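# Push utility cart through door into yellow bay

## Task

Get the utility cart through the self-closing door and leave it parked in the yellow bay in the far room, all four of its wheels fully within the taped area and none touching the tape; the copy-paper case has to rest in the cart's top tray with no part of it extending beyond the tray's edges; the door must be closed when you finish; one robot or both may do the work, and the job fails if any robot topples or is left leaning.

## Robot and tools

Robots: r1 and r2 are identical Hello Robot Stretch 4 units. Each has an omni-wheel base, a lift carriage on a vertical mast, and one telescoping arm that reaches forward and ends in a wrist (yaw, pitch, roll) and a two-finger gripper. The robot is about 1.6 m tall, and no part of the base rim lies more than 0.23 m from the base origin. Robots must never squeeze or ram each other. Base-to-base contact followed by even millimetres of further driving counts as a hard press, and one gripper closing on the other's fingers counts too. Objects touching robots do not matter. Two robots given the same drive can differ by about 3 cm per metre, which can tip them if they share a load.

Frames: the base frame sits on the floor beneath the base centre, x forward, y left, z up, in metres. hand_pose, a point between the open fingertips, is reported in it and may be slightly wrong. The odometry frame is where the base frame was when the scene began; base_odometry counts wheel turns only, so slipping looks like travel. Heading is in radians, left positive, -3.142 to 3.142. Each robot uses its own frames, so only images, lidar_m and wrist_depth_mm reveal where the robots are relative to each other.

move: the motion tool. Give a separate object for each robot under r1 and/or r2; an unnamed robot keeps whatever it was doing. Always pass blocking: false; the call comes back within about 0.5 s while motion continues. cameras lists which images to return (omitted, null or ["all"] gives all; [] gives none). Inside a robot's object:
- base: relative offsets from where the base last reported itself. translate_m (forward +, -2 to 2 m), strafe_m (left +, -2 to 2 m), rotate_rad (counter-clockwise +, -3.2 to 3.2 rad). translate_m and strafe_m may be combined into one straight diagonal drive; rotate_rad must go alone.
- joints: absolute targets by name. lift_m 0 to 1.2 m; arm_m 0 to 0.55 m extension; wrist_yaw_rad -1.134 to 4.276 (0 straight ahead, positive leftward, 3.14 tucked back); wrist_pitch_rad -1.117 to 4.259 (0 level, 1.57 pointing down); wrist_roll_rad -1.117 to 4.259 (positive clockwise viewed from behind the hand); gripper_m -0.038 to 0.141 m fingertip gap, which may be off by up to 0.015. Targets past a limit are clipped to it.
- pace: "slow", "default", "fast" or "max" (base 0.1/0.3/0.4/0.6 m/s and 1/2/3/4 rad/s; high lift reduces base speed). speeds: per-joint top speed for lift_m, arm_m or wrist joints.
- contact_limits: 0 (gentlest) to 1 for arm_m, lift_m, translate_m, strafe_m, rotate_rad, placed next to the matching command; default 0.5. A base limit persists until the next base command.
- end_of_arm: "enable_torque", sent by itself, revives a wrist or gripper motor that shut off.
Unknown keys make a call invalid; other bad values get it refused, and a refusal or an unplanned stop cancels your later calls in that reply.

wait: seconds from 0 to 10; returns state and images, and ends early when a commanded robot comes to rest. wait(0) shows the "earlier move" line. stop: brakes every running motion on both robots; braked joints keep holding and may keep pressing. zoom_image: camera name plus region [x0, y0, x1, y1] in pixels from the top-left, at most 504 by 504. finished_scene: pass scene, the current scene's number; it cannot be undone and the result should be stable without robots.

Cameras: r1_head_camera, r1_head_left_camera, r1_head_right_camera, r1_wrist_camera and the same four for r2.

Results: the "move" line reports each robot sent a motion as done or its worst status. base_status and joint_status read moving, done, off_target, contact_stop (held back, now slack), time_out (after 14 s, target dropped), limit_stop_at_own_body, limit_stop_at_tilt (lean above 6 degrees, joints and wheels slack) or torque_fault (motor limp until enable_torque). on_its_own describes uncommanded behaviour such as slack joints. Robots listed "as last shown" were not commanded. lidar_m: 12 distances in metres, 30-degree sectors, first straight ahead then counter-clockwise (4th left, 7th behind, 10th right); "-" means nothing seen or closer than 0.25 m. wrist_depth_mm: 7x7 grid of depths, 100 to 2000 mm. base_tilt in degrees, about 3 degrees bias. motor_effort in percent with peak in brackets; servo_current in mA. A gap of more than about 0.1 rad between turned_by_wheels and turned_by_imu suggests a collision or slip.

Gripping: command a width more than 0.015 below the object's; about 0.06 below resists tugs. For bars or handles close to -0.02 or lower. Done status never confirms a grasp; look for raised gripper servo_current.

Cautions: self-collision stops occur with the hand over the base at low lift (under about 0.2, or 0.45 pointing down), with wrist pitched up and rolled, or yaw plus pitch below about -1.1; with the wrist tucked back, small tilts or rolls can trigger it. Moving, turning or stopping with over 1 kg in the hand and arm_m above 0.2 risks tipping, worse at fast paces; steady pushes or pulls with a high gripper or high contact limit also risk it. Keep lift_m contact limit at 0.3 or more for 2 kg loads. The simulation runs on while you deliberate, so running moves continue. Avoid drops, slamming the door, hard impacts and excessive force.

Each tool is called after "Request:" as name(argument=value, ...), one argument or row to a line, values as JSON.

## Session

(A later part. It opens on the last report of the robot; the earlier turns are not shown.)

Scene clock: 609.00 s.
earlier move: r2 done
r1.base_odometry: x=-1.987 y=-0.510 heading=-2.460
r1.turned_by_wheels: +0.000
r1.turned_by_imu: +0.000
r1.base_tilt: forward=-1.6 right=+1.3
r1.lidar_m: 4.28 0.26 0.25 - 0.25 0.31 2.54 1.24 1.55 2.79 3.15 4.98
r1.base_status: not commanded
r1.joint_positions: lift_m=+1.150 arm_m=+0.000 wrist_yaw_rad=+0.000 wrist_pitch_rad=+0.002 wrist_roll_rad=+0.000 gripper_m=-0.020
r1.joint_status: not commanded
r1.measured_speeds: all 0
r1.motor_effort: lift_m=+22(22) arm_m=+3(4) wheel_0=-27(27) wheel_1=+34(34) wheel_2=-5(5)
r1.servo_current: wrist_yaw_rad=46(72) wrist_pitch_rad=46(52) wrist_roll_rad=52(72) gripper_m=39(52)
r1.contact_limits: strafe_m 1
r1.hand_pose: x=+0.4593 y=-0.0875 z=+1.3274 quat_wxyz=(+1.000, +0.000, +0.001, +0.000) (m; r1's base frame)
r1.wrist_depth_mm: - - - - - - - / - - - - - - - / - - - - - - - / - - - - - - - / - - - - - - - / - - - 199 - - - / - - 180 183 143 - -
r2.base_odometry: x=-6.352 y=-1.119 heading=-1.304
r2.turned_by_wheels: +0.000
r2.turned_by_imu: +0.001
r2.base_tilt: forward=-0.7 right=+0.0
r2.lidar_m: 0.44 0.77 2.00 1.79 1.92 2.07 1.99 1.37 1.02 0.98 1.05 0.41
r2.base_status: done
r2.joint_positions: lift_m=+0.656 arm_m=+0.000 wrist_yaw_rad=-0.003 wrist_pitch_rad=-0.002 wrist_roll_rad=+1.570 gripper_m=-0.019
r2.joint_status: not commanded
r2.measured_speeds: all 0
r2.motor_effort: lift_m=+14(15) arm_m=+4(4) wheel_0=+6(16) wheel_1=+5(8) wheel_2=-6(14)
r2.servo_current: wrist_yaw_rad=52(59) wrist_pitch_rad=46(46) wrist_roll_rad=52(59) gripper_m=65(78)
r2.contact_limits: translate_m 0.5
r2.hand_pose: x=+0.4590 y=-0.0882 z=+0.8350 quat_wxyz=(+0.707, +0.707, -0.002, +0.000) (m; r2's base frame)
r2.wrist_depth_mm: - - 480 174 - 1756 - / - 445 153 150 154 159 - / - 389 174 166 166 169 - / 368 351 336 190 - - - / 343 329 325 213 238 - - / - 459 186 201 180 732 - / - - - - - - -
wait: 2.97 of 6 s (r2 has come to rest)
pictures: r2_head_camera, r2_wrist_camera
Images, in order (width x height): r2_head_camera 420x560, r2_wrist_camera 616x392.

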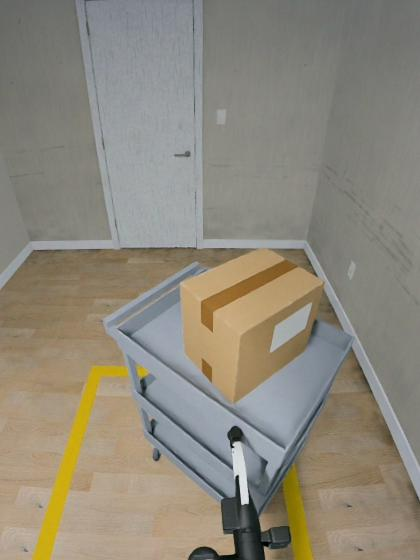

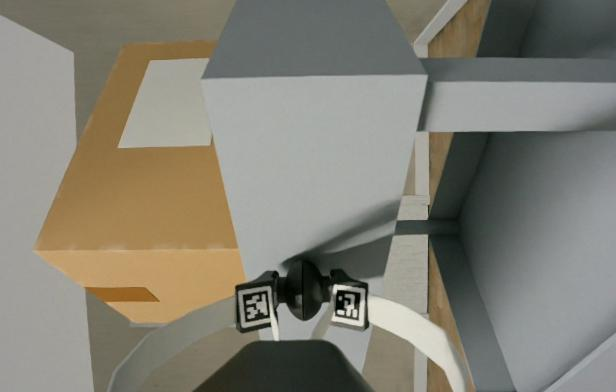

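Request:
move(
  blocking=false,
  r2={"base":{"translate_m":-0.25}},
  cameras=[],
)

Request:
wait(
  seconds=3,
  cameras=[],
)

Request:
move(
  blocking=false,
  r2={"base":{"strafe_m":0.87},"joints":{"gripper_m":0.138}},
  cameras=[],
)

Request:
wait(
  seconds=6,
  cameras=["r2_head_camera"],
)

Request:
move(
  blocking=false,
  r2={"base":{"translate_m":1.45}},
  cameras=[],
)

Request:
wait(
  seconds=8,
  cameras=["r2_head_camera"],
)

Request:
move(
  blocking=false,
  r2={"base":{"rotate_rad":-1.815}},
  cameras=[],
)

Request:
wait(
  seconds=5,
  cameras=["r2_head_camera","r2_head_left_camera","r2_wrist_camera"],
)

Scene clock: 624.10 s.
move: r2 moving
r1: as last shown
r1.lidar_m: 4.25 0.26 0.25 - 0.25 0.28 2.59 1.24 1.54 2.79 3.15 4.96
r1.motor_effort: lift_m=+22(22) arm_m=+4(4) wheel_0=-27(27) wheel_1=+34(34) wheel_2=-5(5)
r1.servo_current: wrist_yaw_rad=39(72) wrist_pitch_rad=39(52) wrist_roll_rad=52(78) gripper_m=39(46)
r1.contact_limits: strafe_m 1
r1.wrist_depth_mm: - - - - - - - / - - - - - - - / - - - - - - - / - - - - - - - / - - - - - - - / - - - 199 - - - / - - 180 183 144 - -
r2.base_odometry: x=-6.360 y=-1.089 heading=-1.304
r2.turned_by_wheels: +0.000
r2.turned_by_imu: +0.000
r2.base_tilt: forward=-0.7 right=+0.0
r2.lidar_m: 0.48 0.83 2.04 1.79 1.92 2.02 1.95 1.40 1.04 0.99 1.06 0.44
r2.base_status: translate_m moving
r2.joint_positions: lift_m=+0.656 arm_m=+0.000 wrist_yaw_rad=-0.002 wrist_pitch_rad=-0.002 wrist_roll_rad=+1.570 gripper_m=-0.019
r2.joint_status: not commanded
r2.measured_speeds: translate_m=-0.120 strafe_m=-0.001 rotate_rad=+0.001 lift_m=+0.000 arm_m=+0.000 wrist_yaw_rad=+0.000 wrist_pitch_rad=+0.000 wrist_roll_rad=+0.000
r2.motor_effort: lift_m=+14(15) arm_m=+4(4) wheel_0=-6(9) wheel_1=-8(9) wheel_2=+12(13)
r2.servo_current: wrist_yaw_rad=39(52) wrist_pitch_rad=39(39) wrist_roll_rad=46(59) gripper_m=78(78)
r2.hand_pose: x=+0.4591 y=-0.0881 z=+0.8350 quat_wxyz=(+0.707, +0.707, -0.002, +0.000) (m; r2's base frame)
r2.wrist_depth_mm: - - - - - 1983 - / - 512 466 178 185 185 - / - 424 415 191 196 195 - / - 382 373 218 - - - / - 359 359 246 - - - / - - 186 201 180 - - / - - - - - - -
pictures: none
No camera images: "cameras" was empty.

Scene clock: 625.90 s.
earlier move: r2 done
r1.base_odometry: x=-1.987 y=-0.510 heading=-2.460
r1.turned_by_wheels: +0.000
r1.turned_by_imu: +0.000
r1.base_tilt: forward=-1.6 right=+1.3
r1.lidar_m: 4.26 0.28 0.25 - 0.25 0.29 - 1.22 1.57 2.78 3.15 4.94
r1.base_status: not commanded
r1.joint_positions: lift_m=+1.150 arm_m=+0.000 wrist_yaw_rad=+0.000 wrist_pitch_rad=+0.002 wrist_roll_rad=+0.000 gripper_m=-0.020
r1.joint_status: not commanded
r1.measured_speeds: all 0
r1.motor_effort: lift_m=+21(22) arm_m=+4(4) wheel_0=-27(27) wheel_1=+34(34) wheel_2=-5(5)
r1.servo_current: wrist_yaw_rad=59(72) wrist_pitch_rad=46(52) wrist_roll_rad=52(78) gripper_m=39(52)
r1.contact_limits: strafe_m 1
r1.hand_pose: x=+0.4593 y=-0.0875 z=+1.3274 quat_wxyz=(+1.000, +0.000, +0.001, +0.000) (m; r1's base frame)
r1.wrist_depth_mm: - - - - - - - / - - - - - - - / - - - - - - - / - - - - - - - / - - - - - - - / - - - 200 - - - / - - 180 183 144 - -
r2.base_odometry: x=-6.417 y=-0.878 heading=-1.305
r2.turned_by_wheels: +0.000
r2.turned_by_imu: +0.000
r2.base_tilt: forward=-0.7 right=+0.1
r2.lidar_m: 0.67 1.14 2.16 1.81 1.91 1.81 1.73 1.36 1.02 0.99 1.05 0.62
r2.base_status: done
r2.joint_positions: lift_m=+0.656 arm_m=+0.000 wrist_yaw_rad=-0.002 wrist_pitch_rad=-0.002 wrist_roll_rad=+1.570 gripper_m=-0.019
r2.joint_status: not commanded
r2.measured_speeds: all 0
r2.motor_effort: lift_m=+14(15) arm_m=+4(5) wheel_0=-3(9) wheel_1=-4(9) wheel_2=+2(13)
r2.servo_current: wrist_yaw_rad=46(65) wrist_pitch_rad=33(46) wrist_roll_rad=46(59) gripper_m=65(78)
r2.hand_pose: x=+0.4591 y=-0.0881 z=+0.8350 quat_wxyz=(+0.707, +0.707, -0.002, +0.000) (m; r2's base frame)
r2.wrist_depth_mm: - - - - - 668 1118 / - - - - - - 504 / - - 668 - 418 415 415 / - - 609 449 - - 455 / - - 647 492 - - 521 / - - 187 201 180 654 - / - - - - - 1397 1098
wait: 1.80 of 3 s (r2 has come to rest)
pictures: none
No camera images: "cameras" was empty.

Scene clock: 626.40 s.
move: r2 moving
r1: as last shown
r1.lidar_m: 4.28 0.27 0.25 - 0.25 0.28 - 1.24 1.54 2.79 3.17 4.99
r1.motor_effort: lift_m=+22(22) arm_m=+4(4) wheel_0=-27(27) wheel_1=+34(34) wheel_2=-5(5)
r1.servo_current: wrist_yaw_rad=33(72) wrist_pitch_rad=46(46) wrist_roll_rad=59(59) gripper_m=46(46)
r1.contact_limits: strafe_m 1
r1.wrist_depth_mm: - - - - - - - / - - - - - - - / - - - - - - - / - - - - - - - / - - - - - - - / - - - 199 - - - / - - 180 183 144 - -
r2.base_odometry: x=-6.382 y=-0.868 heading=-1.305
r2.turned_by_wheels: +0.000
r2.turned_by_imu: +0.000
r2.base_tilt: forward=-0.7 right=+0.1
r2.lidar_m: 0.70 2.46 2.12 1.77 1.87 1.79 1.73 1.44 1.08 1.03 1.08 0.66
r2.base_status: strafe_m moving
r2.joint_positions: lift_m=+0.656 arm_m=+0.000 wrist_yaw_rad=-0.002 wrist_pitch_rad=-0.002 wrist_roll_rad=+1.570 gripper_m=+0.005
r2.joint_status: gripper_m moving
r2.measured_speeds: translate_m=-0.001 strafe_m=+0.140 rotate_rad=+0.003 lift_m=+0.000 arm_m=+0.000 wrist_yaw_rad=+0.000 wrist_pitch_rad=+0.000 wrist_roll_rad=+0.000
r2.motor_effort: lift_m=+14(14) arm_m=+4(4) wheel_0=-10(14) wheel_1=+10(12) wheel_2=+0(2)
r2.servo_current: wrist_yaw_rad=46(59) wrist_pitch_rad=39(46) wrist_roll_rad=52(52) gripper_m=104(104)
r2.hand_pose: x=+0.4591 y=-0.0881 z=+0.8350 quat_wxyz=(+0.707, +0.707, -0.002, +0.000) (m; r2's base frame)
r2.wrist_depth_mm: - - - 707 - - 1138 / - - 732 691 - - 452 / - - 647 418 415 407 410 / - - 591 480 - - 469 / - - 691 530 - 585 - / - - - 193 182 691 917 / - - - - - 1661 1098
pictures: none
No camera images: "cameras" was empty.

Scene clock: 630.13 s.
earlier move: r2 done
r1.base_odometry: x=-1.987 y=-0.510 heading=-2.460
r1.turned_by_wheels: +0.000
r1.turned_by_imu: +0.000
r1.base_tilt: forward=-1.6 right=+1.3
r1.lidar_m: 4.26 0.26 0.25 - 0.25 0.29 - 1.24 1.55 2.80 3.17 4.97
r1.base_status: not commanded
r1.joint_positions: lift_m=+1.150 arm_m=+0.000 wrist_yaw_rad=+0.000 wrist_pitch_rad=+0.002 wrist_roll_rad=+0.000 gripper_m=-0.020
r1.joint_status: not commanded
r1.measured_speeds: all 0
r1.motor_effort: lift_m=+22(22) arm_m=+4(4) wheel_0=-27(27) wheel_1=+34(34) wheel_2=-5(5)
r1.servo_current: wrist_yaw_rad=39(72) wrist_pitch_rad=39(52) wrist_roll_rad=52(65) gripper_m=39(46)
r1.contact_limits: strafe_m 1
r1.hand_pose: x=+0.4593 y=-0.0875 z=+1.3274 quat_wxyz=(+1.000, +0.000, +0.001, +0.000) (m; r1's base frame)
r1.wrist_depth_mm: - - - - - - - / - - - - - - - / - - - - - - - / - - - - - - - / - - - - - - - / - - - 199 - - - / - - 180 183 144 - -
r2.base_odometry: x=-5.578 y=-0.649 heading=-1.305
r2.turned_by_wheels: +0.000
r2.turned_by_imu: +0.001
r2.base_tilt: forward=-0.7 right=+0.1
r2.lidar_m: 3.01 1.52 1.81 0.92 0.99 1.40 1.70 1.80 1.90 1.83 1.16 1.15
r2.base_status: done
r2.joint_positions: lift_m=+0.656 arm_m=+0.000 wrist_yaw_rad=-0.002 wrist_pitch_rad=-0.002 wrist_roll_rad=+1.570 gripper_m=+0.138
r2.joint_status: all done
r2.measured_speeds: all 0
r2.motor_effort: lift_m=+15(15) arm_m=+4(4) wheel_0=-1(14) wheel_1=+3(12) wheel_2=+0(2)
r2.servo_current: wrist_yaw_rad=52(59) wrist_pitch_rad=39(52) wrist_roll_rad=46(59) gripper_m=52(137)
r2.hand_pose: x=+0.4591 y=-0.0881 z=+0.8350 quat_wxyz=(+0.707, +0.707, -0.002, +0.000) (m; r2's base frame)
r2.wrist_depth_mm: - - - - - 1661 1138 / - - - - - 1661 1118 / - - - - - 1661 1182 / - - - - - 1661 1182 / - - - - - 1576 1138 / - - - - - 1366 1205 / - - - - - 1808 1160
wait: 3.73 of 6 s (r2 has come to rest)
pictures: r2_head_camera
Images, in order (width x height): r2_head_camera 420x560.

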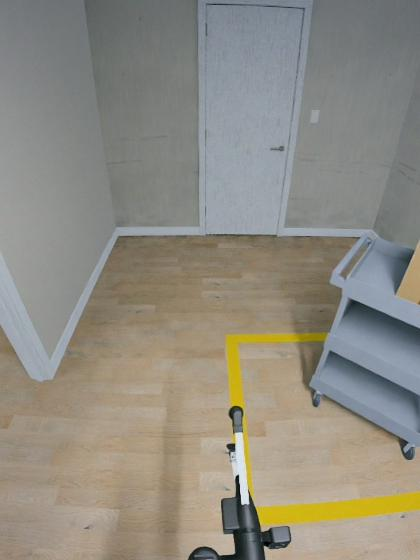

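Scene clock: 630.63 s.
move: r2 moving
r1: as last shown
r1.lidar_m: 4.27 0.27 0.25 - 0.25 0.29 - 1.25 1.55 2.78 3.18 4.98
r1.servo_current: wrist_yaw_rad=59(72) wrist_pitch_rad=46(46) wrist_roll_rad=59(59) gripper_m=46(52)
r1.contact_limits: strafe_m 1
r2.base_odometry: x=-5.570 y=-0.679 heading=-1.304
r2.turned_by_wheels: +0.000
r2.turned_by_imu: +0.000
r2.base_tilt: forward=-0.7 right=+0.0
r2.lidar_m: 3.00 1.46 4.43 0.93 1.00 1.40 1.73 1.83 1.92 1.85 1.14 1.14
r2.base_status: translate_m moving
r2.joint_positions: lift_m=+0.656 arm_m=+0.000 wrist_yaw_rad=-0.002 wrist_pitch_rad=-0.002 wrist_roll_rad=+1.570 gripper_m=+0.138
r2.joint_status: not commanded
r2.measured_speeds: translate_m=+0.120 strafe_m=+0.000 rotate_rad=+0.003 lift_m=+0.000 arm_m=+0.000 wrist_yaw_rad=+0.000 wrist_pitch_rad=+0.000 wrist_roll_rad=+0.000
r2.motor_effort: lift_m=+15(15) arm_m=+4(4) wheel_0=+5(8) wheel_1=+7(8) wheel_2=-12(13)
r2.servo_current: wrist_yaw_rad=52(52) wrist_pitch_rad=39(46) wrist_roll_rad=46(59) gripper_m=52(52)
r2.hand_pose: x=+0.4591 y=-0.0881 z=+0.8350 quat_wxyz=(+0.707, +0.707, -0.002, +0.000) (m; r2's base frame)
r2.wrist_depth_mm: - - - - - 1661 1060 / - - - - - 1661 1138 / - - - - - 1708 1160 / - - - - - 1661 1182 / - - - - - 1576 1182 / - - - - - 1430 1160 / - - - - - 1863 1160
pictures: none
No camera images: "cameras" was empty.

Scene clock: 636.47 s.
earlier move: r2 done
r1.base_odometry: x=-1.987 y=-0.510 heading=-2.460
r1.turned_by_wheels: +0.000
r1.turned_by_imu: +0.000
r1.base_tilt: forward=-1.6 right=+1.3
r1.lidar_m: 4.24 0.28 0.25 - 0.25 0.30 - 1.25 1.55 2.81 3.19 4.99
r1.base_status: not commanded
r1.joint_positions: lift_m=+1.150 arm_m=+0.000 wrist_yaw_rad=+0.000 wrist_pitch_rad=+0.002 wrist_roll_rad=+0.000 gripper_m=-0.020
r1.joint_status: not commanded
r1.measured_speeds: all 0
r1.motor_effort: lift_m=+22(22) arm_m=+4(4) wheel_0=-27(27) wheel_1=+34(34) wheel_2=-5(5)
r1.servo_current: wrist_yaw_rad=26(72) wrist_pitch_rad=39(52) wrist_roll_rad=52(72) gripper_m=52(52)
r1.contact_limits: strafe_m 1
r1.hand_pose: x=+0.4593 y=-0.0875 z=+1.3274 quat_wxyz=(+1.000, +0.000, +0.001, +0.000) (m; r1's base frame)
r1.wrist_depth_mm: - - - - - - - / - - - - - - - / - - - - - - - / - - - - - - - / - - - - - - - / - - - 199 - - - / - - 180 183 144 - -
r2.base_odometry: x=-5.196 y=-2.048 heading=-1.304
r2.turned_by_wheels: +0.000
r2.turned_by_imu: +0.002
r2.base_tilt: forward=-0.7 right=+0.1
r2.lidar_m: 1.58 1.22 0.93 0.89 1.76 1.55 3.17 2.62 0.65 0.75 2.01 1.62
r2.base_status: done
r2.joint_positions: lift_m=+0.656 arm_m=+0.000 wrist_yaw_rad=-0.002 wrist_pitch_rad=-0.002 wrist_roll_rad=+1.570 gripper_m=+0.138
r2.joint_status: not commanded
r2.measured_speeds: all 0
r2.motor_effort: lift_m=+14(15) arm_m=+4(5) wheel_0=+4(11) wheel_1=+2(10) wheel_2=-4(14)
r2.servo_current: wrist_yaw_rad=39(59) wrist_pitch_rad=46(46) wrist_roll_rad=39(65) gripper_m=46(65)
r2.hand_pose: x=+0.4591 y=-0.0881 z=+0.8350 quat_wxyz=(+0.707, +0.707, -0.002, +0.000) (m; r2's base frame)
r2.wrist_depth_mm: - - - - - - 1138 / - - - - - 1336 1160 / - - - - - 1366 1138 / - - - - - 1366 1182 / - - - - - 1336 1182 / - 187 177 157 187 206 1138 / - - - - - - 1160
wait: 5.83 of 8 s (r2 has come to rest)
pictures: r2_head_camera
Images, in order (width x height): r2_head_camera 420x560.

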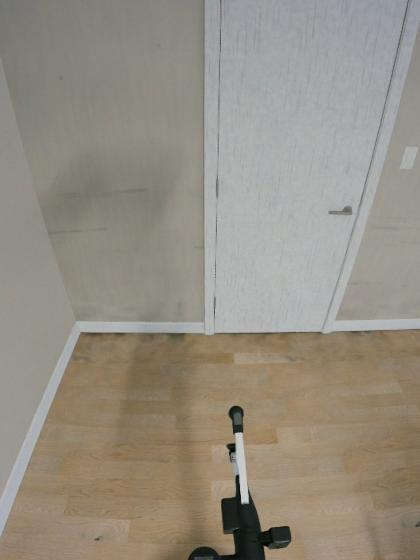

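Scene clock: 636.97 s.
move: r2 moving
r1: as last shown
r1.lidar_m: 4.24 0.27 0.25 - 0.25 0.30 - 1.26 1.55 2.79 3.17 4.96
r1.motor_effort: lift_m=+22(22) arm_m=+4(4) wheel_0=-27(28) wheel_1=+34(34) wheel_2=-5(5)
r1.servo_current: wrist_yaw_rad=65(65) wrist_pitch_rad=46(52) wrist_roll_rad=39(59) gripper_m=33(52)
r1.contact_limits: strafe_m 1
r1.wrist_depth_mm: - - - - - - - / - - - - - - - / - - - - - - - / - - - - - - - / - - - - - - - / - - - 200 - - - / - - 180 183 144 - -
r2.base_odometry: x=-5.196 y=-2.048 heading=-1.557
r2.turned_by_wheels: -0.252
r2.turned_by_imu: -0.245
r2.base_tilt: forward=-0.7 right=+0.1
r2.lidar_m: 1.56 1.60 1.03 0.89 0.91 1.59 2.02 3.17 0.66 0.67 1.90 1.78
r2.base_status: rotate_rad moving
r2.joint_positions: lift_m=+0.656 arm_m=+0.000 wrist_yaw_rad=-0.002 wrist_pitch_rad=-0.002 wrist_roll_rad=+1.570 gripper_m=+0.138
r2.joint_status: not commanded
r2.measured_speeds: translate_m=+0.001 strafe_m=+0.000 rotate_rad=-0.977 lift_m=+0.000 arm_m=+0.000 wrist_yaw_rad=+0.000 wrist_pitch_rad=+0.000 wrist_roll_rad=+0.000
r2.motor_effort: lift_m=+14(15) arm_m=+4(4) wheel_0=+9(9) wheel_1=+9(10) wheel_2=+10(11)
r2.servo_current: wrist_yaw_rad=46(59) wrist_pitch_rad=39(46) wrist_roll_rad=46(59) gripper_m=52(59)
r2.hand_pose: x=+0.4591 y=-0.0881 z=+0.8350 quat_wxyz=(+0.707, +0.707, -0.002, +0.000) (m; r2's base frame)
r2.wrist_depth_mm: - - - - - 1464 1138 / - - - - - 1430 1160 / - - - - - 1464 1160 / - - - - - 1397 1160 / - - - - - 1336 1182 / - 187 178 157 187 206 1160 / - - - - - - 1160
pictures: none
No camera images: "cameras" was empty.

Scene clock: 638.67 s.
earlier move: r2 done
r1.base_odometry: x=-1.987 y=-0.510 heading=-2.460
r1.turned_by_wheels: +0.000
r1.turned_by_imu: +0.000
r1.base_tilt: forward=-1.6 right=+1.3
r1.lidar_m: 4.25 0.27 0.25 - 0.25 0.30 - 1.26 1.55 2.79 3.16 4.99
r1.base_status: not commanded
r1.joint_positions: lift_m=+1.150 arm_m=+0.000 wrist_yaw_rad=+0.000 wrist_pitch_rad=+0.002 wrist_roll_rad=+0.000 gripper_m=-0.020
r1.joint_status: not commanded
r1.measured_speeds: all 0
r1.motor_effort: lift_m=+22(22) arm_m=+3(4) wheel_0=-27(28) wheel_1=+34(34) wheel_2=-5(5)
r1.servo_current: wrist_yaw_rad=59(65) wrist_pitch_rad=46(52) wrist_roll_rad=46(72) gripper_m=39(52)
r1.contact_limits: strafe_m 1
r1.hand_pose: x=+0.4593 y=-0.0875 z=+1.3274 quat_wxyz=(+1.000, +0.000, +0.001, +0.000) (m; r1's base frame)
r1.wrist_depth_mm: - - - - - - - / - - - - - - - / - - - - - - - / - - - - - - - / - - - - - - - / - - - 200 - - - / - - 180 183 143 - -
r2.base_odometry: x=-5.196 y=-2.048 heading=-3.119
r2.turned_by_wheels: -1.562
r2.turned_by_imu: -1.520
r2.base_tilt: forward=-0.7 right=+0.1
r2.lidar_m: 0.67 1.92 1.78 1.58 1.62 1.03 0.89 0.87 1.57 2.08 3.14 0.64
r2.base_status: done
r2.joint_positions: lift_m=+0.656 arm_m=+0.000 wrist_yaw_rad=-0.002 wrist_pitch_rad=-0.002 wrist_roll_rad=+1.570 gripper_m=+0.138
r2.joint_status: not commanded
r2.measured_speeds: all 0
r2.motor_effort: lift_m=+14(15) arm_m=+4(4) wheel_0=+4(10) wheel_1=+3(11) wheel_2=+3(11)
r2.servo_current: wrist_yaw_rad=39(59) wrist_pitch_rad=39(46) wrist_roll_rad=59(59) gripper_m=52(59)
r2.hand_pose: x=+0.4591 y=-0.0881 z=+0.8350 quat_wxyz=(+0.707, +0.707, -0.002, +0.000) (m; r2's base frame)
r2.wrist_depth_mm: - - - - - 1499 976 / - - 778 492 - - 445 / - - 691 418 - - 469 / - - 768 512 - 512 512 / - - 842 554 - 549 574 / - 187 177 517 187 206 1182 / - - - - - 1576 1182
wait: 1.70 of 5 s (r2 has come to rest)
pictures: r2_head_camera, r2_head_left_camera, r2_wrist_camera
Images, in order (width x height): r2_head_camera 420x560, r2_head_left_camera 420x672, r2_wrist_camera 616x392.

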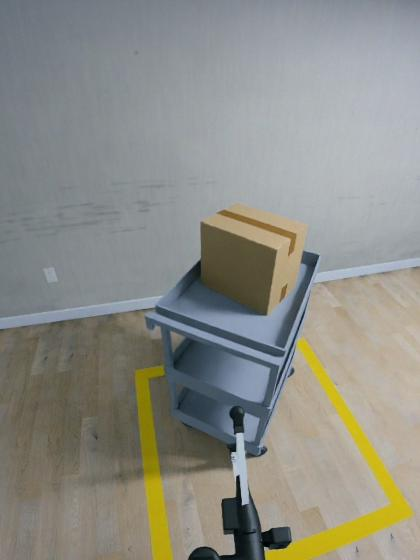

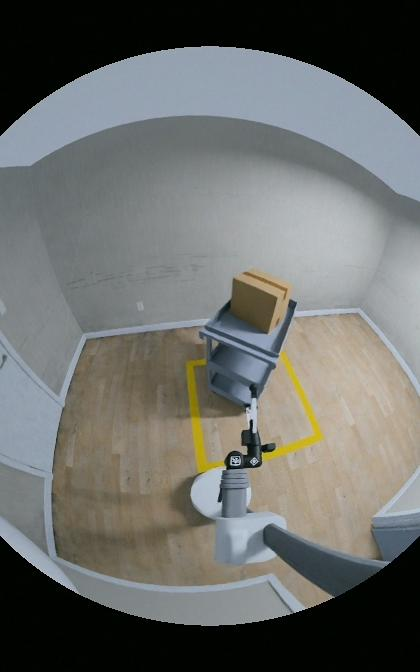

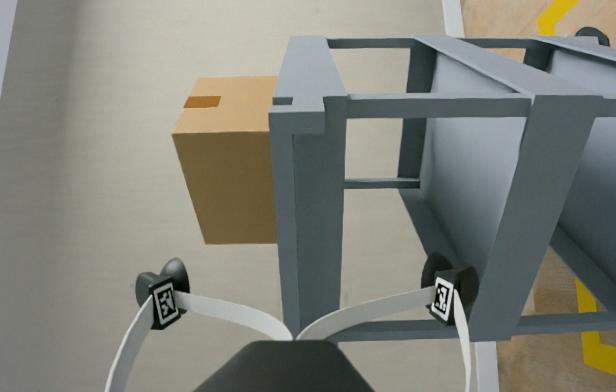

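Request:
move(
  r2={"base":{"translate_m":0.24,"strafe_m":0.02},"pace":"slow","contact_limits":{"translate_m":0.3}},
  blocking=false,
  cameras=[],
)

Request:
wait(
  seconds=5,
  cameras=["r2_head_camera","r2_wrist_camera"],
)

Scene clock: 656.17 s.
move: r2 moving
r1: as last shown
r1.base_tilt: forward=-1.6 right=+1.2
r1.lidar_m: 4.27 0.26 0.25 - 0.25 0.30 - 1.23 1.55 2.78 3.16 5.00
r1.motor_effort: lift_m=+21(22) arm_m=+4(4) wheel_0=-27(27) wheel_1=+34(34) wheel_2=-5(5)
r1.servo_current: wrist_yaw_rad=65(65) wrist_pitch_rad=39(52) wrist_roll_rad=52(65) gripper_m=39(46)
r1.contact_limits: strafe_m 1
r1.wrist_depth_mm: - - - - - - - / - - - - - - - / - - - - - - - / - - - - - - - / - - - - - - - / - - - 199 - - - / - - 180 183 144 - -
r2.base_odometry: x=-5.209 y=-2.049 heading=-3.118
r2.turned_by_wheels: +0.000
r2.turned_by_imu: +0.001
r2.base_tilt: forward=-0.7 right=+0.1
r2.lidar_m: 0.66 1.91 1.75 1.56 1.58 1.03 0.91 0.91 1.58 2.12 3.18 0.66
r2.base_status: translate_m moving; strafe_m moving
r2.joint_positions: lift_m=+0.656 arm_m=+0.000 wrist_yaw_rad=-0.002 wrist_pitch_rad=-0.002 wrist_roll_rad=+1.570 gripper_m=+0.138
r2.joint_status: not commanded
r2.measured_speeds: translate_m=+0.048 strafe_m=+0.004 rotate_rad=-0.002 lift_m=+0.000 arm_m=+0.000 wrist_yaw_rad=+0.000 wrist_pitch_rad=+0.000 wrist_roll_rad=+0.000
r2.motor_effort: lift_m=+14(15) arm_m=+4(4) wheel_0=+4(9) wheel_1=+7(7) wheel_2=-9(9)
r2.servo_current: wrist_yaw_rad=46(59) wrist_pitch_rad=39(46) wrist_roll_rad=39(59) gripper_m=52(59)
r2.contact_limits: translate_m 0.3
r2.hand_pose: x=+0.4591 y=-0.0881 z=+0.8350 quat_wxyz=(+0.707, +0.707, -0.002, +0.000) (m; r2's base frame)
r2.wrist_depth_mm: - - - - - 1430 1008 / - - 750 469 442 442 439 / - - 676 407 - - 462 / - - 759 500 - - 508 / - - 831 535 - 549 549 / - 187 177 508 187 206 1160 / - - - - - 1576 1160
pictures: none
No camera images: "cameras" was empty.

Scene clock: 659.37 s.
earlier move: r2 done
r1.base_odometry: x=-1.987 y=-0.510 heading=-2.460
r1.turned_by_wheels: +0.000
r1.turned_by_imu: +0.000
r1.base_tilt: forward=-1.6 right=+1.3
r1.lidar_m: 4.25 0.26 0.25 - 0.25 0.30 - 1.23 1.56 2.78 3.17 4.98
r1.base_status: not commanded
r1.joint_positions: lift_m=+1.150 arm_m=+0.000 wrist_yaw_rad=+0.000 wrist_pitch_rad=+0.002 wrist_roll_rad=+0.000 gripper_m=-0.020
r1.joint_status: not commanded
r1.measured_speeds: all 0
r1.motor_effort: lift_m=+21(22) arm_m=+4(4) wheel_0=-27(27) wheel_1=+34(34) wheel_2=-5(5)
r1.servo_current: wrist_yaw_rad=52(72) wrist_pitch_rad=39(52) wrist_roll_rad=52(65) gripper_m=46(52)
r1.contact_limits: strafe_m 1
r1.hand_pose: x=+0.4593 y=-0.0875 z=+1.3274 quat_wxyz=(+1.000, +0.000, +0.001, +0.000) (m; r1's base frame)
r1.wrist_depth_mm: - - - - - - - / - - - - - - - / - - - - - - - / - - - - - - - / - - - - - - - / - - - 199 - - - / - - 180 183 144 - -
r2.base_odometry: x=-5.435 y=-2.073 heading=-3.118
r2.turned_by_wheels: +0.000
r2.turned_by_imu: +0.001
r2.base_tilt: forward=-0.7 right=+0.1
r2.lidar_m: 0.49 1.68 1.85 1.59 1.61 1.25 1.12 1.12 1.70 2.63 3.04 0.42
r2.base_status: done
r2.joint_positions: lift_m=+0.656 arm_m=+0.000 wrist_yaw_rad=-0.002 wrist_pitch_rad=-0.002 wrist_roll_rad=+1.570 gripper_m=+0.138
r2.joint_status: not commanded
r2.measured_speeds: all 0
r2.motor_effort: lift_m=+14(15) arm_m=+4(4) wheel_0=+4(10) wheel_1=+5(9) wheel_2=-6(11)
r2.servo_current: wrist_yaw_rad=52(59) wrist_pitch_rad=39(46) wrist_roll_rad=59(59) gripper_m=52(59)
r2.contact_limits: translate_m 0.3
r2.hand_pose: x=+0.4591 y=-0.0881 z=+0.8350 quat_wxyz=(+0.707, +0.707, -0.002, +0.000) (m; r2's base frame)
r2.wrist_depth_mm: - 539 170 221 - - - / - 449 430 239 - - - / - 480 459 258 - - - / - 549 535 277 - - - / - - 603 301 - - - / - 187 192 327 187 206 - / - - - - - 488 473
wait: 3.20 of 5 s (r2 has come to rest)
pictures: r2_head_camera, r2_wrist_camera
Images, in order (width x height): r2_head_camera 420x560, r2_wrist_camera 616x392.

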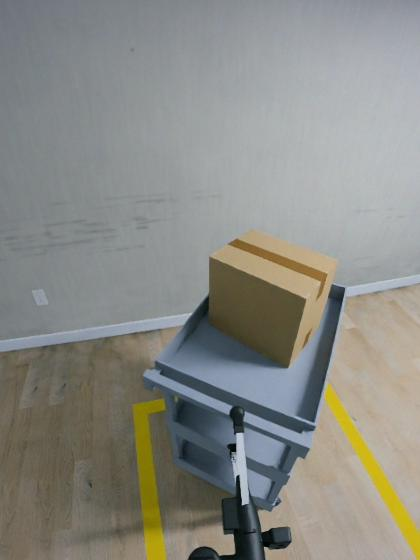

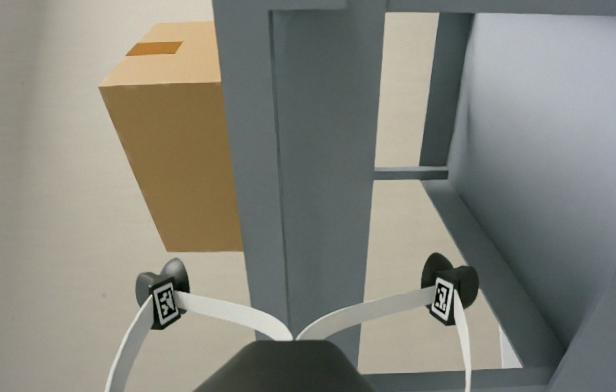

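Request:
move(
  r2={"base":{"translate_m":0.08},"pace":"slow","contact_limits":{"translate_m":0.3}},
  blocking=false,
  cameras=[],
)

Request:
wait(
  seconds=3,
  cameras=[],
)

Request:
move(
  r2={"joints":{"gripper_m":0.0}},
  blocking=false,
  cameras=[],
)

Request:
wait(
  seconds=3,
  cameras=[],
)

Request:
move(
  r2={"base":{"strafe_m":-0.25},"pace":"slow","contact_limits":{"strafe_m":0.5}},
  blocking=false,
  cameras=[],
)

Request:
wait(
  seconds=6,
  cameras=["r2_head_camera","r2_wrist_camera"],
)

Scene clock: 667.27 s.
move: r2 moving
r1: as last shown
r1.lidar_m: 4.27 0.27 0.25 - 0.25 0.28 - 1.21 1.56 2.80 3.17 4.98
r1.motor_effort: lift_m=+22(22) arm_m=+4(4) wheel_0=-27(27) wheel_1=+33(34) wheel_2=-5(5)
r1.servo_current: wrist_yaw_rad=39(59) wrist_pitch_rad=39(46) wrist_roll_rad=46(52) gripper_m=39(52)
r1.contact_limits: strafe_m 1
r1.wrist_depth_mm: - - - - - - - / - - - - - - - / - - - - - - - / - - - - - - - / - - - - - - - / - - - 198 - - - / - - 180 183 144 - -
r2.base_odometry: x=-5.448 y=-2.074 heading=-3.118
r2.turned_by_wheels: +0.000
r2.turned_by_imu: +0.000
r2.base_tilt: forward=-0.7 right=+0.1
r2.lidar_m: 0.48 1.66 1.84 1.60 1.59 1.32 1.13 1.15 1.69 2.65 3.01 0.43
r2.base_status: translate_m moving
r2.joint_positions: lift_m=+0.656 arm_m=+0.000 wrist_yaw_rad=-0.002 wrist_pitch_rad=-0.002 wrist_roll_rad=+1.570 gripper_m=+0.138
r2.joint_status: not commanded
r2.measured_speeds: translate_m=+0.049 strafe_m=+0.000 rotate_rad=+0.000 lift_m=+0.000 arm_m=+0.000 wrist_yaw_rad=+0.000 wrist_pitch_rad=+0.000 wrist_roll_rad=+0.000
r2.motor_effort: lift_m=+15(15) arm_m=+4(4) wheel_0=+9(9) wheel_1=+4(7) wheel_2=-11(11)
r2.servo_current: wrist_yaw_rad=46(59) wrist_pitch_rad=33(46) wrist_roll_rad=52(52) gripper_m=52(59)
r2.contact_limits: translate_m 0.3
r2.hand_pose: x=+0.4591 y=-0.0881 z=+0.8350 quat_wxyz=(+0.707, +0.707, -0.002, +0.000) (m; r2's base frame)
r2.wrist_depth_mm: - - 163 213 - - - / - 436 421 229 - - - / - 469 452 247 - - - / - 539 521 271 - - - / - - 580 296 - - - / - 187 197 242 187 206 - / - - - - - 496 462
pictures: none
No camera images: "cameras" was empty.

Scene clock: 668.83 s.
earlier move: r2 done
r1.base_odometry: x=-1.987 y=-0.510 heading=-2.460
r1.turned_by_wheels: +0.000
r1.turned_by_imu: +0.000
r1.base_tilt: forward=-1.6 right=+1.3
r1.lidar_m: 4.29 0.27 0.25 - 0.25 0.28 2.31 1.23 1.56 2.78 3.20 4.99
r1.base_status: not commanded
r1.joint_positions: lift_m=+1.150 arm_m=+0.000 wrist_yaw_rad=+0.000 wrist_pitch_rad=+0.002 wrist_roll_rad=+0.000 gripper_m=-0.020
r1.joint_status: not commanded
r1.measured_speeds: all 0
r1.motor_effort: lift_m=+22(22) arm_m=+4(4) wheel_0=-27(27) wheel_1=+34(34) wheel_2=-5(5)
r1.servo_current: wrist_yaw_rad=33(65) wrist_pitch_rad=46(46) wrist_roll_rad=52(65) gripper_m=46(52)
r1.contact_limits: strafe_m 1
r1.hand_pose: x=+0.4593 y=-0.0875 z=+1.3274 quat_wxyz=(+1.000, +0.000, +0.001, +0.000) (m; r1's base frame)
r1.wrist_depth_mm: - - - - - - - / - - - - - - - / - - - - - - - / - - - - - - - / - - - - - - - / - - - 199 - - - / - - 180 183 144 - -
r2.base_odometry: x=-5.515 y=-2.075 heading=-3.118
r2.turned_by_wheels: +0.001
r2.turned_by_imu: +0.001
r2.base_tilt: forward=-0.7 right=+0.1
r2.lidar_m: 0.43 0.52 1.86 1.59 1.62 1.36 1.19 1.20 1.73 2.80 2.90 0.37
r2.base_status: done
r2.joint_positions: lift_m=+0.656 arm_m=+0.000 wrist_yaw_rad=-0.002 wrist_pitch_rad=-0.002 wrist_roll_rad=+1.570 gripper_m=+0.138
r2.joint_status: not commanded
r2.measured_speeds: all 0
r2.motor_effort: lift_m=+14(15) arm_m=+4(4) wheel_0=+6(11) wheel_1=+6(8) wheel_2=-7(11)
r2.servo_current: wrist_yaw_rad=39(59) wrist_pitch_rad=39(46) wrist_roll_rad=46(52) gripper_m=52(59)
r2.contact_limits: translate_m 0.3
r2.hand_pose: x=+0.4591 y=-0.0881 z=+0.8350 quat_wxyz=(+0.707, +0.707, -0.002, +0.000) (m; r2's base frame)
r2.wrist_depth_mm: - 402 105 160 159 - - / - 370 113 172 172 741 - / - 418 125 186 186 - - / - 477 138 200 202 - - / - 517 149 221 221 - - / - 187 160 169 193 211 484 / - - - - - - 452
wait: 1.57 of 3 s (r2 has come to rest)
pictures: none
No camera images: "cameras" was empty.

Scene clock: 669.33 s.
move: r2 moving
r1: as last shown
r1.lidar_m: 4.25 0.26 0.25 - 0.25 0.27 2.33 1.24 1.54 2.80 3.16 4.98
r1.servo_current: wrist_yaw_rad=59(65) wrist_pitch_rad=33(46) wrist_roll_rad=39(52) gripper_m=46(46)
r1.contact_limits: strafe_m 1
r1.wrist_depth_mm: - - - - - - - / - - - - - - - / - - - - - - - / - - - - - - - / - - - - - - - / - - - 198 - - - / - - 180 183 144 - -
r2.base_odometry: x=-5.515 y=-2.075 heading=-3.118
r2.turned_by_wheels: +0.000
r2.turned_by_imu: +0.000
r2.base_tilt: forward=-0.7 right=+0.1
r2.lidar_m: 0.44 0.55 1.82 1.61 1.64 1.38 1.19 1.21 1.74 2.81 2.87 0.38
r2.base_status: not commanded
r2.joint_positions: lift_m=+0.656 arm_m=+0.000 wrist_yaw_rad=-0.002 wrist_pitch_rad=-0.002 wrist_roll_rad=+1.570 gripper_m=+0.126
r2.joint_status: gripper_m moving
r2.measured_speeds: all 0
r2.motor_effort: lift_m=+14(15) arm_m=+4(4) wheel_0=+6(7) wheel_1=+6(7) wheel_2=-7(7)
r2.servo_current: wrist_yaw_rad=46(59) wrist_pitch_rad=46(46) wrist_roll_rad=46(59) gripper_m=85(111)
r2.contact_limits: translate_m 0.3
r2.hand_pose: x=+0.4591 y=-0.0881 z=+0.8350 quat_wxyz=(+0.707, +0.707, -0.002, +0.000) (m; r2's base frame)
r2.wrist_depth_mm: - 397 105 159 159 - - / - 370 113 171 172 750 - / - 415 124 186 189 - - / - 477 138 199 199 - - / - 521 149 217 220 - - / - 189 160 236 191 521 500 / - - - - - - 452
pictures: none
No camera images: "cameras" was empty.

Scene clock: 671.10 s.
earlier move: r2 done
r1.base_odometry: x=-1.987 y=-0.510 heading=-2.460
r1.turned_by_wheels: +0.000
r1.turned_by_imu: +0.000
r1.base_tilt: forward=-1.6 right=+1.3
r1.lidar_m: 4.25 0.27 0.25 - 0.25 0.30 2.34 1.23 1.55 2.79 3.17 4.98
r1.base_status: not commanded
r1.joint_positions: lift_m=+1.150 arm_m=+0.000 wrist_yaw_rad=+0.000 wrist_pitch_rad=+0.002 wrist_roll_rad=+0.000 gripper_m=-0.020
r1.joint_status: not commanded
r1.measured_speeds: all 0
r1.motor_effort: lift_m=+22(22) arm_m=+4(4) wheel_0=-27(28) wheel_1=+34(34) wheel_2=-5(5)
r1.servo_current: wrist_yaw_rad=33(65) wrist_pitch_rad=39(46) wrist_roll_rad=39(59) gripper_m=46(52)
r1.contact_limits: strafe_m 1
r1.hand_pose: x=+0.4593 y=-0.0875 z=+1.3274 quat_wxyz=(+1.000, +0.000, +0.001, +0.000) (m; r1's base frame)
r1.wrist_depth_mm: - - - - - - - / - - - - - - - / - - - - - - - / - - - - - - - / - - - - - - - / - - - 199 - - - / - - 180 183 144 - -
r2.base_odometry: x=-5.515 y=-2.075 heading=-3.118
r2.turned_by_wheels: +0.000
r2.turned_by_imu: +0.001
r2.base_tilt: forward=-0.7 right=+0.0
r2.lidar_m: 0.44 0.56 1.82 1.60 1.64 1.38 1.19 1.21 1.72 2.78 2.89 0.38
r2.base_status: not commanded
r2.joint_positions: lift_m=+0.656 arm_m=+0.000 wrist_yaw_rad=+0.001 wrist_pitch_rad=-0.006 wrist_roll_rad=+1.570 gripper_m=+0.001
r2.joint_status: all done
r2.measured_speeds: all 0
r2.motor_effort: lift_m=+14(15) arm_m=+4(4) wheel_0=+5(7) wheel_1=+4(7) wheel_2=-1(7)
r2.servo_current: wrist_yaw_rad=33(59) wrist_pitch_rad=46(52) wrist_roll_rad=39(65) gripper_m=91(377)
r2.contact_limits: translate_m 0.3
r2.hand_pose: x=+0.4593 y=-0.0873 z=+0.8362 quat_wxyz=(+0.707, +0.707, -0.002, +0.002) (m; r2's base frame)
r2.wrist_depth_mm: - 384 355 160 162 - - / - 382 121 173 174 - - / - 430 415 183 189 - - / - 492 473 198 205 - - / - - 530 208 224 - - / - - 174 176 175 - 488 / - - - - - - 1281
wait: 1.77 of 3 s (r2 has come to rest)
pictures: none
No camera images: "cameras" was empty.

Scene clock: 671.60 s.
move: r2 moving
r1: as last shown
r1.lidar_m: 4.25 0.27 0.25 - 0.25 0.29 2.32 1.24 1.54 2.77 3.19 4.99
r1.motor_effort: lift_m=+21(22) arm_m=+4(4) wheel_0=-27(27) wheel_1=+34(34) wheel_2=-5(5)
r1.servo_current: wrist_yaw_rad=52(72) wrist_pitch_rad=46(46) wrist_roll_rad=65(65) gripper_m=46(52)
r1.contact_limits: strafe_m 1
r1.wrist_depth_mm: - - - - - - - / - - - - - - - / - - - - - - - / - - - - - - - / - - - - - - - / - - - 198 - - - / - - 180 183 144 - -
r2.base_odometry: x=-5.515 y=-2.061 heading=-3.117
r2.turned_by_wheels: +0.001
r2.turned_by_imu: +0.001
r2.base_tilt: forward=-0.7 right=+0.0
r2.lidar_m: 0.42 0.56 1.84 1.62 1.66 1.35 1.18 1.21 1.71 2.82 2.89 0.36
r2.base_status: strafe_m moving
r2.joint_positions: lift_m=+0.656 arm_m=+0.000 wrist_yaw_rad=+0.004 wrist_pitch_rad=-0.006 wrist_roll_rad=+1.570 gripper_m=+0.001
r2.joint_status: not commanded
r2.measured_speeds: translate_m=+0.000 strafe_m=-0.055 rotate_rad=+0.002 lift_m=+0.000 arm_m=+0.000 wrist_yaw_rad=+0.009 wrist_pitch_rad=+0.000 wrist_roll_rad=+0.000
r2.motor_effort: lift_m=+14(14) arm_m=+4(5) wheel_0=+15(15) wheel_1=-5(7) wheel_2=+0(2)
r2.servo_current: wrist_yaw_rad=39(52) wrist_pitch_rad=46(52) wrist_roll_rad=52(52) gripper_m=91(98)
r2.contact_limits: strafe_m 0.5
r2.hand_pose: x=+0.4596 y=-0.0862 z=+0.8363 quat_wxyz=(+0.707, +0.707, -0.001, +0.004) (m; r2's base frame)
r2.wrist_depth_mm: - 379 109 157 159 - - / - 377 116 169 171 - - / - 424 402 183 186 - - / - 488 473 195 202 - - / - - 155 154 222 - - / - - 176 172 180 - 488 / - 136 - - - - 1255
pictures: none
No camera images: "cameras" was empty.

Scene clock: 674.73 s.
earlier move: r2 done
r1.base_odometry: x=-1.987 y=-0.510 heading=-2.460
r1.turned_by_wheels: +0.000
r1.turned_by_imu: +0.000
r1.base_tilt: forward=-1.6 right=+1.3
r1.lidar_m: 4.27 0.27 0.25 - 0.25 0.29 2.08 1.24 1.56 2.80 3.15 4.97
r1.base_status: not commanded
r1.joint_positions: lift_m=+1.150 arm_m=+0.000 wrist_yaw_rad=+0.000 wrist_pitch_rad=+0.002 wrist_roll_rad=+0.000 gripper_m=-0.020
r1.joint_status: not commanded
r1.measured_speeds: all 0
r1.motor_effort: lift_m=+22(22) arm_m=+4(4) wheel_0=-27(27) wheel_1=+34(34) wheel_2=-5(5)
r1.servo_current: wrist_yaw_rad=39(72) wrist_pitch_rad=39(52) wrist_roll_rad=46(78) gripper_m=46(52)
r1.contact_limits: strafe_m 1
r1.hand_pose: x=+0.4593 y=-0.0875 z=+1.3274 quat_wxyz=(+1.000, +0.000, +0.001, +0.000) (m; r1's base frame)
r1.wrist_depth_mm: - - - - - - - / - - - - - - - / - - - - - - - / - - - - - - - / - - - - - - - / - - - 198 - - - / - - 180 183 144 - -
r2.base_odometry: x=-5.521 y=-1.826 heading=-3.117
r2.turned_by_wheels: +0.000
r2.turned_by_imu: +0.002
r2.base_tilt: forward=-0.7 right=+0.1
r2.lidar_m: 0.42 0.46 1.98 1.86 1.86 1.30 1.13 1.78 1.54 2.72 2.88 0.41
r2.base_status: done
r2.joint_positions: lift_m=+0.656 arm_m=+0.000 wrist_yaw_rad=+0.007 wrist_pitch_rad=-0.007 wrist_roll_rad=+1.570 gripper_m=+0.001
r2.joint_status: not commanded
r2.measured_speeds: all 0
r2.motor_effort: lift_m=+14(14) arm_m=+4(5) wheel_0=+7(18) wheel_1=-4(7) wheel_2=+2(4)
r2.servo_current: wrist_yaw_rad=52(72) wrist_pitch_rad=46(52) wrist_roll_rad=46(59) gripper_m=85(98)
r2.contact_limits: strafe_m 0.5
r2.hand_pose: x=+0.4599 y=-0.0853 z=+0.8364 quat_wxyz=(+0.707, +0.707, +0.000, +0.005) (m; r2's base frame)
r2.wrist_depth_mm: - - 161 216 216 1499 1255 / - - - 219 220 732 - / - 436 430 224 224 798 - / - 449 442 229 228 809 - / - 477 473 216 234 831 - / - 496 187 179 174 - - / - - - - - - 535
wait: 3.13 of 6 s (r2 has come to rest)
pictures: r2_head_camera, r2_wrist_camera
Images, in order (width x height): r2_head_camera 420x560, r2_wrist_camera 616x392.

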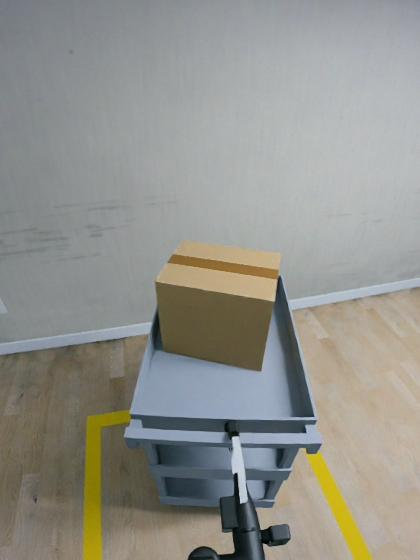

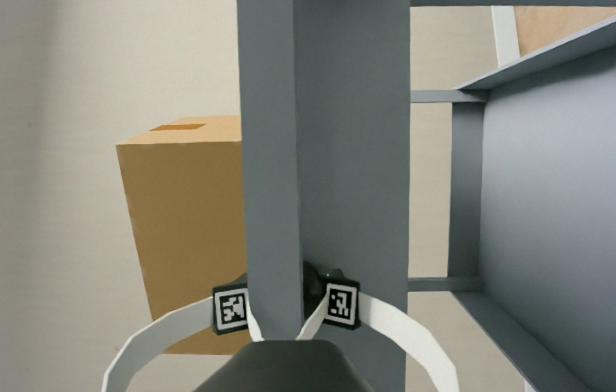

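Request:
move(
  r2={"base":{"strafe_m":-0.14},"pace":"slow","contact_limits":{"strafe_m":0.5}},
  blocking=false,
  cameras=[],
)

Request:
wait(
  seconds=4,
  cameras=[],
)

Request:
move(
  r2={"base":{"translate_m":-0.17,"strafe_m":0.0},"pace":"slow","contact_limits":{"translate_m":0.5}},
  blocking=false,
  cameras=[],
)

Request:
wait(
  seconds=4,
  cameras=["r2_head_camera","r2_wrist_camera"],
)

Scene clock: 691.97 s.
move: r2 moving
r1: as last shown
r1.lidar_m: 4.25 0.25 0.25 - 0.25 0.27 2.08 1.21 1.57 2.78 3.16 4.98
r1.motor_effort: lift_m=+22(22) arm_m=+4(4) wheel_0=-26(27) wheel_1=+34(34) wheel_2=-5(5)
r1.servo_current: wrist_yaw_rad=39(65) wrist_pitch_rad=39(46) wrist_roll_rad=52(59) gripper_m=46(46)
r1.contact_limits: strafe_m 1
r1.wrist_depth_mm: - - - - - - - / - - - - - - - / - - - - - - - / - - - - - - - / - - - - - - - / - - - 198 - - - / - - 180 183 143 - -
r2.base_odometry: x=-5.522 y=-1.811 heading=-3.117
r2.turned_by_wheels: +0.000
r2.turned_by_imu: +0.001
r2.base_tilt: forward=-0.7 right=+0.0
r2.lidar_m: 0.40 0.44 2.02 1.90 1.90 1.33 1.16 1.71 1.53 2.72 2.87 0.44
r2.base_status: strafe_m moving
r2.joint_positions: lift_m=+0.656 arm_m=+0.000 wrist_yaw_rad=+0.007 wrist_pitch_rad=-0.007 wrist_roll_rad=+1.570 gripper_m=+0.001
r2.joint_status: not commanded
r2.measured_speeds: translate_m=+0.001 strafe_m=-0.056 rotate_rad=-0.003 lift_m=+0.000 arm_m=+0.000 wrist_yaw_rad=+0.000 wrist_pitch_rad=+0.000 wrist_roll_rad=+0.000
r2.motor_effort: lift_m=+14(14) arm_m=+4(5) wheel_0=+13(17) wheel_1=-7(8) wheel_2=-1(1)
r2.servo_current: wrist_yaw_rad=52(59) wrist_pitch_rad=46(52) wrist_roll_rad=46(59) gripper_m=78(85)
r2.contact_limits: strafe_m 0.5
r2.hand_pose: x=+0.4599 y=-0.0853 z=+0.8364 quat_wxyz=(+0.707, +0.707, +0.000, +0.005) (m; r2's base frame)
r2.wrist_depth_mm: - - 163 218 220 1499 1229 / - - - 223 222 768 - / - 433 433 225 226 798 - / - 452 442 229 229 809 - / - 473 469 216 233 820 - / - 496 189 179 183 - - / - - - - - - -
pictures: none
No camera images: "cameras" was empty.

Scene clock: 694.00 s.
earlier move: r2 done
r1.base_odometry: x=-1.987 y=-0.510 heading=-2.460
r1.turned_by_wheels: +0.000
r1.turned_by_imu: +0.000
r1.base_tilt: forward=-1.6 right=+1.3
r1.lidar_m: 4.26 0.26 0.25 - 0.25 0.31 1.99 1.24 1.58 2.77 3.17 4.97
r1.base_status: not commanded
r1.joint_positions: lift_m=+1.150 arm_m=+0.000 wrist_yaw_rad=+0.000 wrist_pitch_rad=+0.002 wrist_roll_rad=+0.000 gripper_m=-0.020
r1.joint_status: not commanded
r1.measured_speeds: all 0
r1.motor_effort: lift_m=+22(22) arm_m=+4(4) wheel_0=-26(27) wheel_1=+34(34) wheel_2=-5(5)
r1.servo_current: wrist_yaw_rad=52(72) wrist_pitch_rad=39(46) wrist_roll_rad=39(65) gripper_m=39(52)
r1.contact_limits: strafe_m 1
r1.hand_pose: x=+0.4593 y=-0.0875 z=+1.3274 quat_wxyz=(+1.000, +0.000, +0.001, +0.000) (m; r1's base frame)
r1.wrist_depth_mm: - - - - - - - / - - - - - - - / - - - - - - - / - - - - - - - / - - - - - - - / - - - 199 - - - / - - 180 183 143 - -
r2.base_odometry: x=-5.525 y=-1.686 heading=-3.117
r2.turned_by_wheels: +0.000
r2.turned_by_imu: +0.001
r2.base_tilt: forward=-0.7 right=+0.0
r2.lidar_m: 0.39 0.39 2.02 2.01 2.01 1.30 1.14 1.52 1.43 2.68 2.75 0.45
r2.base_status: done
r2.joint_positions: lift_m=+0.656 arm_m=+0.000 wrist_yaw_rad=+0.007 wrist_pitch_rad=-0.007 wrist_roll_rad=+1.570 gripper_m=+0.001
r2.joint_status: not commanded
r2.measured_speeds: all 0
r2.motor_effort: lift_m=+14(14) arm_m=+4(5) wheel_0=+7(17) wheel_1=-4(8) wheel_2=+0(2)
r2.servo_current: wrist_yaw_rad=46(72) wrist_pitch_rad=46(52) wrist_roll_rad=46(59) gripper_m=85(91)
r2.contact_limits: strafe_m 0.5
r2.hand_pose: x=+0.4599 y=-0.0853 z=+0.8364 quat_wxyz=(+0.707, +0.707, +0.000, +0.005) (m; r2's base frame)
r2.wrist_depth_mm: - - - 229 257 258 256 / - - - 252 251 1537 1205 / - - - 245 246 715 - / - 452 449 242 241 820 - / - 455 452 215 237 798 - / - 466 187 180 173 - - / - 147 469 - - - -
wait: 2.03 of 4 s (r2 has come to rest)
pictures: none
No camera images: "cameras" was empty.

Scene clock: 694.50 s.
move: r2 moving
r1: as last shown
r1.lidar_m: 4.24 0.27 0.25 - 0.25 0.29 2.01 1.23 1.56 2.78 3.16 4.97
r1.motor_effort: lift_m=+22(22) arm_m=+3(4) wheel_0=-27(27) wheel_1=+34(34) wheel_2=-5(5)
r1.servo_current: wrist_yaw_rad=39(65) wrist_pitch_rad=46(46) wrist_roll_rad=59(59) gripper_m=39(46)
r1.contact_limits: strafe_m 1
r1.wrist_depth_mm: - - - - - - - / - - - - - - - / - - - - - - - / - - - - - - - / - - - - - - - / - - - 199 - - - / - - 180 183 144 - -
r2.base_odometry: x=-5.513 y=-1.686 heading=-3.117
r2.turned_by_wheels: +0.000
r2.turned_by_imu: +0.001
r2.base_tilt: forward=-0.7 right=+0.0
r2.lidar_m: 0.40 0.40 2.05 1.98 2.01 1.27 1.13 1.50 1.42 2.64 2.74 0.45
r2.base_status: translate_m moving; strafe_m moving
r2.joint_positions: lift_m=+0.656 arm_m=+0.000 wrist_yaw_rad=+0.007 wrist_pitch_rad=-0.007 wrist_roll_rad=+1.570 gripper_m=+0.001
r2.joint_status: not commanded
r2.measured_speeds: translate_m=-0.048 strafe_m=+0.000 rotate_rad=+0.001 lift_m=+0.000 arm_m=+0.000 wrist_yaw_rad=+0.000 wrist_pitch_rad=+0.000 wrist_roll_rad=+0.000
r2.motor_effort: lift_m=+14(14) arm_m=+1(4) wheel_0=-2(8) wheel_1=-6(8) wheel_2=+16(16)
r2.servo_current: wrist_yaw_rad=59(65) wrist_pitch_rad=46(52) wrist_roll_rad=39(52) gripper_m=78(91)
r2.contact_limits: translate_m 0.5
r2.hand_pose: x=+0.4599 y=-0.0853 z=+0.8364 quat_wxyz=(+0.707, +0.707, +0.000, +0.005) (m; r2's base frame)
r2.wrist_depth_mm: - - - 230 259 259 257 / - - - 250 250 1464 1229 / - - - 245 246 691 - / - 452 449 241 242 809 - / - 459 455 206 238 798 - / - 462 189 180 175 - - / - 145 469 - - - -
pictures: none
No camera images: "cameras" was empty.

Scene clock: 697.00 s.
earlier move: r2 done
r1.base_odometry: x=-1.987 y=-0.510 heading=-2.460
r1.turned_by_wheels: +0.000
r1.turned_by_imu: +0.000
r1.base_tilt: forward=-1.6 right=+1.3
r1.lidar_m: 4.28 0.28 0.25 - 0.25 0.29 1.85 1.22 1.57 2.79 3.14 4.97
r1.base_status: not commanded
r1.joint_positions: lift_m=+1.150 arm_m=+0.000 wrist_yaw_rad=+0.000 wrist_pitch_rad=+0.002 wrist_roll_rad=+0.000 gripper_m=-0.020
r1.joint_status: not commanded
r1.measured_speeds: all 0
r1.motor_effort: lift_m=+21(22) arm_m=+4(4) wheel_0=-27(27) wheel_1=+34(34) wheel_2=-5(5)
r1.servo_current: wrist_yaw_rad=39(78) wrist_pitch_rad=46(46) wrist_roll_rad=52(65) gripper_m=39(46)
r1.contact_limits: strafe_m 1
r1.hand_pose: x=+0.4593 y=-0.0875 z=+1.3274 quat_wxyz=(+1.000, +0.000, +0.001, +0.000) (m; r1's base frame)
r1.wrist_depth_mm: - - - - - - - / - - - - - - - / - - - - - - - / - - - - - - - / - - - - - - - / - - - 199 - - - / - - 180 183 144 - -
r2.base_odometry: x=-5.355 y=-1.682 heading=-3.118
r2.turned_by_wheels: -0.001
r2.turned_by_imu: -0.001
r2.base_tilt: forward=-0.7 right=+0.1
r2.lidar_m: 0.38 0.38 2.23 1.96 1.77 1.09 0.98 1.59 1.34 2.26 2.79 0.45
r2.base_status: done
r2.joint_positions: lift_m=+0.656 arm_m=+0.000 wrist_yaw_rad=-0.003 wrist_pitch_rad=-0.007 wrist_roll_rad=+1.570 gripper_m=+0.001
r2.joint_status: not commanded
r2.measured_speeds: all 0
r2.motor_effort: lift_m=+14(14) arm_m=-3(4) wheel_0=-10(16) wheel_1=-5(9) wheel_2=+4(17)
r2.servo_current: wrist_yaw_rad=39(65) wrist_pitch_rad=46(59) wrist_roll_rad=52(59) gripper_m=85(91)
r2.contact_limits: translate_m 0.5
r2.hand_pose: x=+0.4590 y=-0.0883 z=+0.8364 quat_wxyz=(+0.707, +0.707, -0.003, +0.001) (m; r2's base frame)
r2.wrist_depth_mm: - - - 239 264 266 265 / - - - 252 253 1661 1255 / - - - 247 249 778 - / - 452 445 241 243 809 - / - 455 452 206 239 809 - / - 459 189 180 174 - - / - 156 466 - - - -
wait: 2.50 of 4 s (r2 has come to rest)
pictures: r2_head_camera, r2_wrist_camera
Images, in order (width x height): r2_head_camera 420x560, r2_wrist_camera 616x392.

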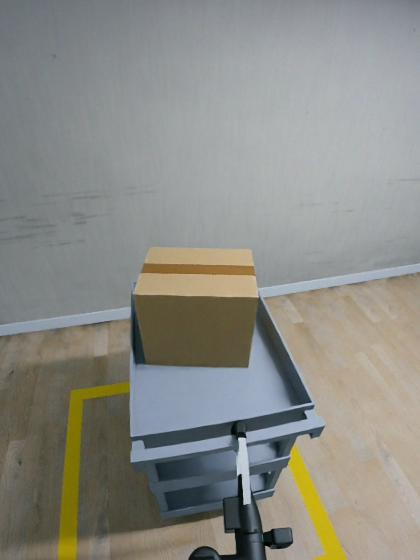

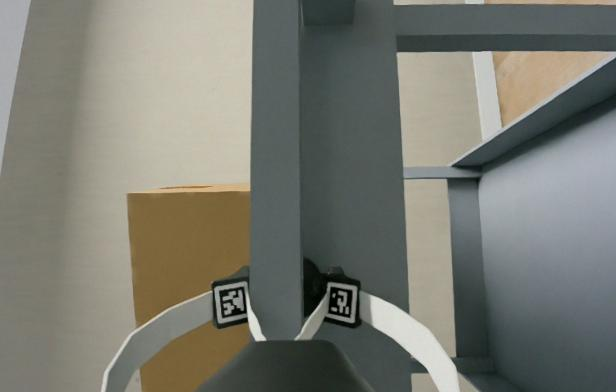

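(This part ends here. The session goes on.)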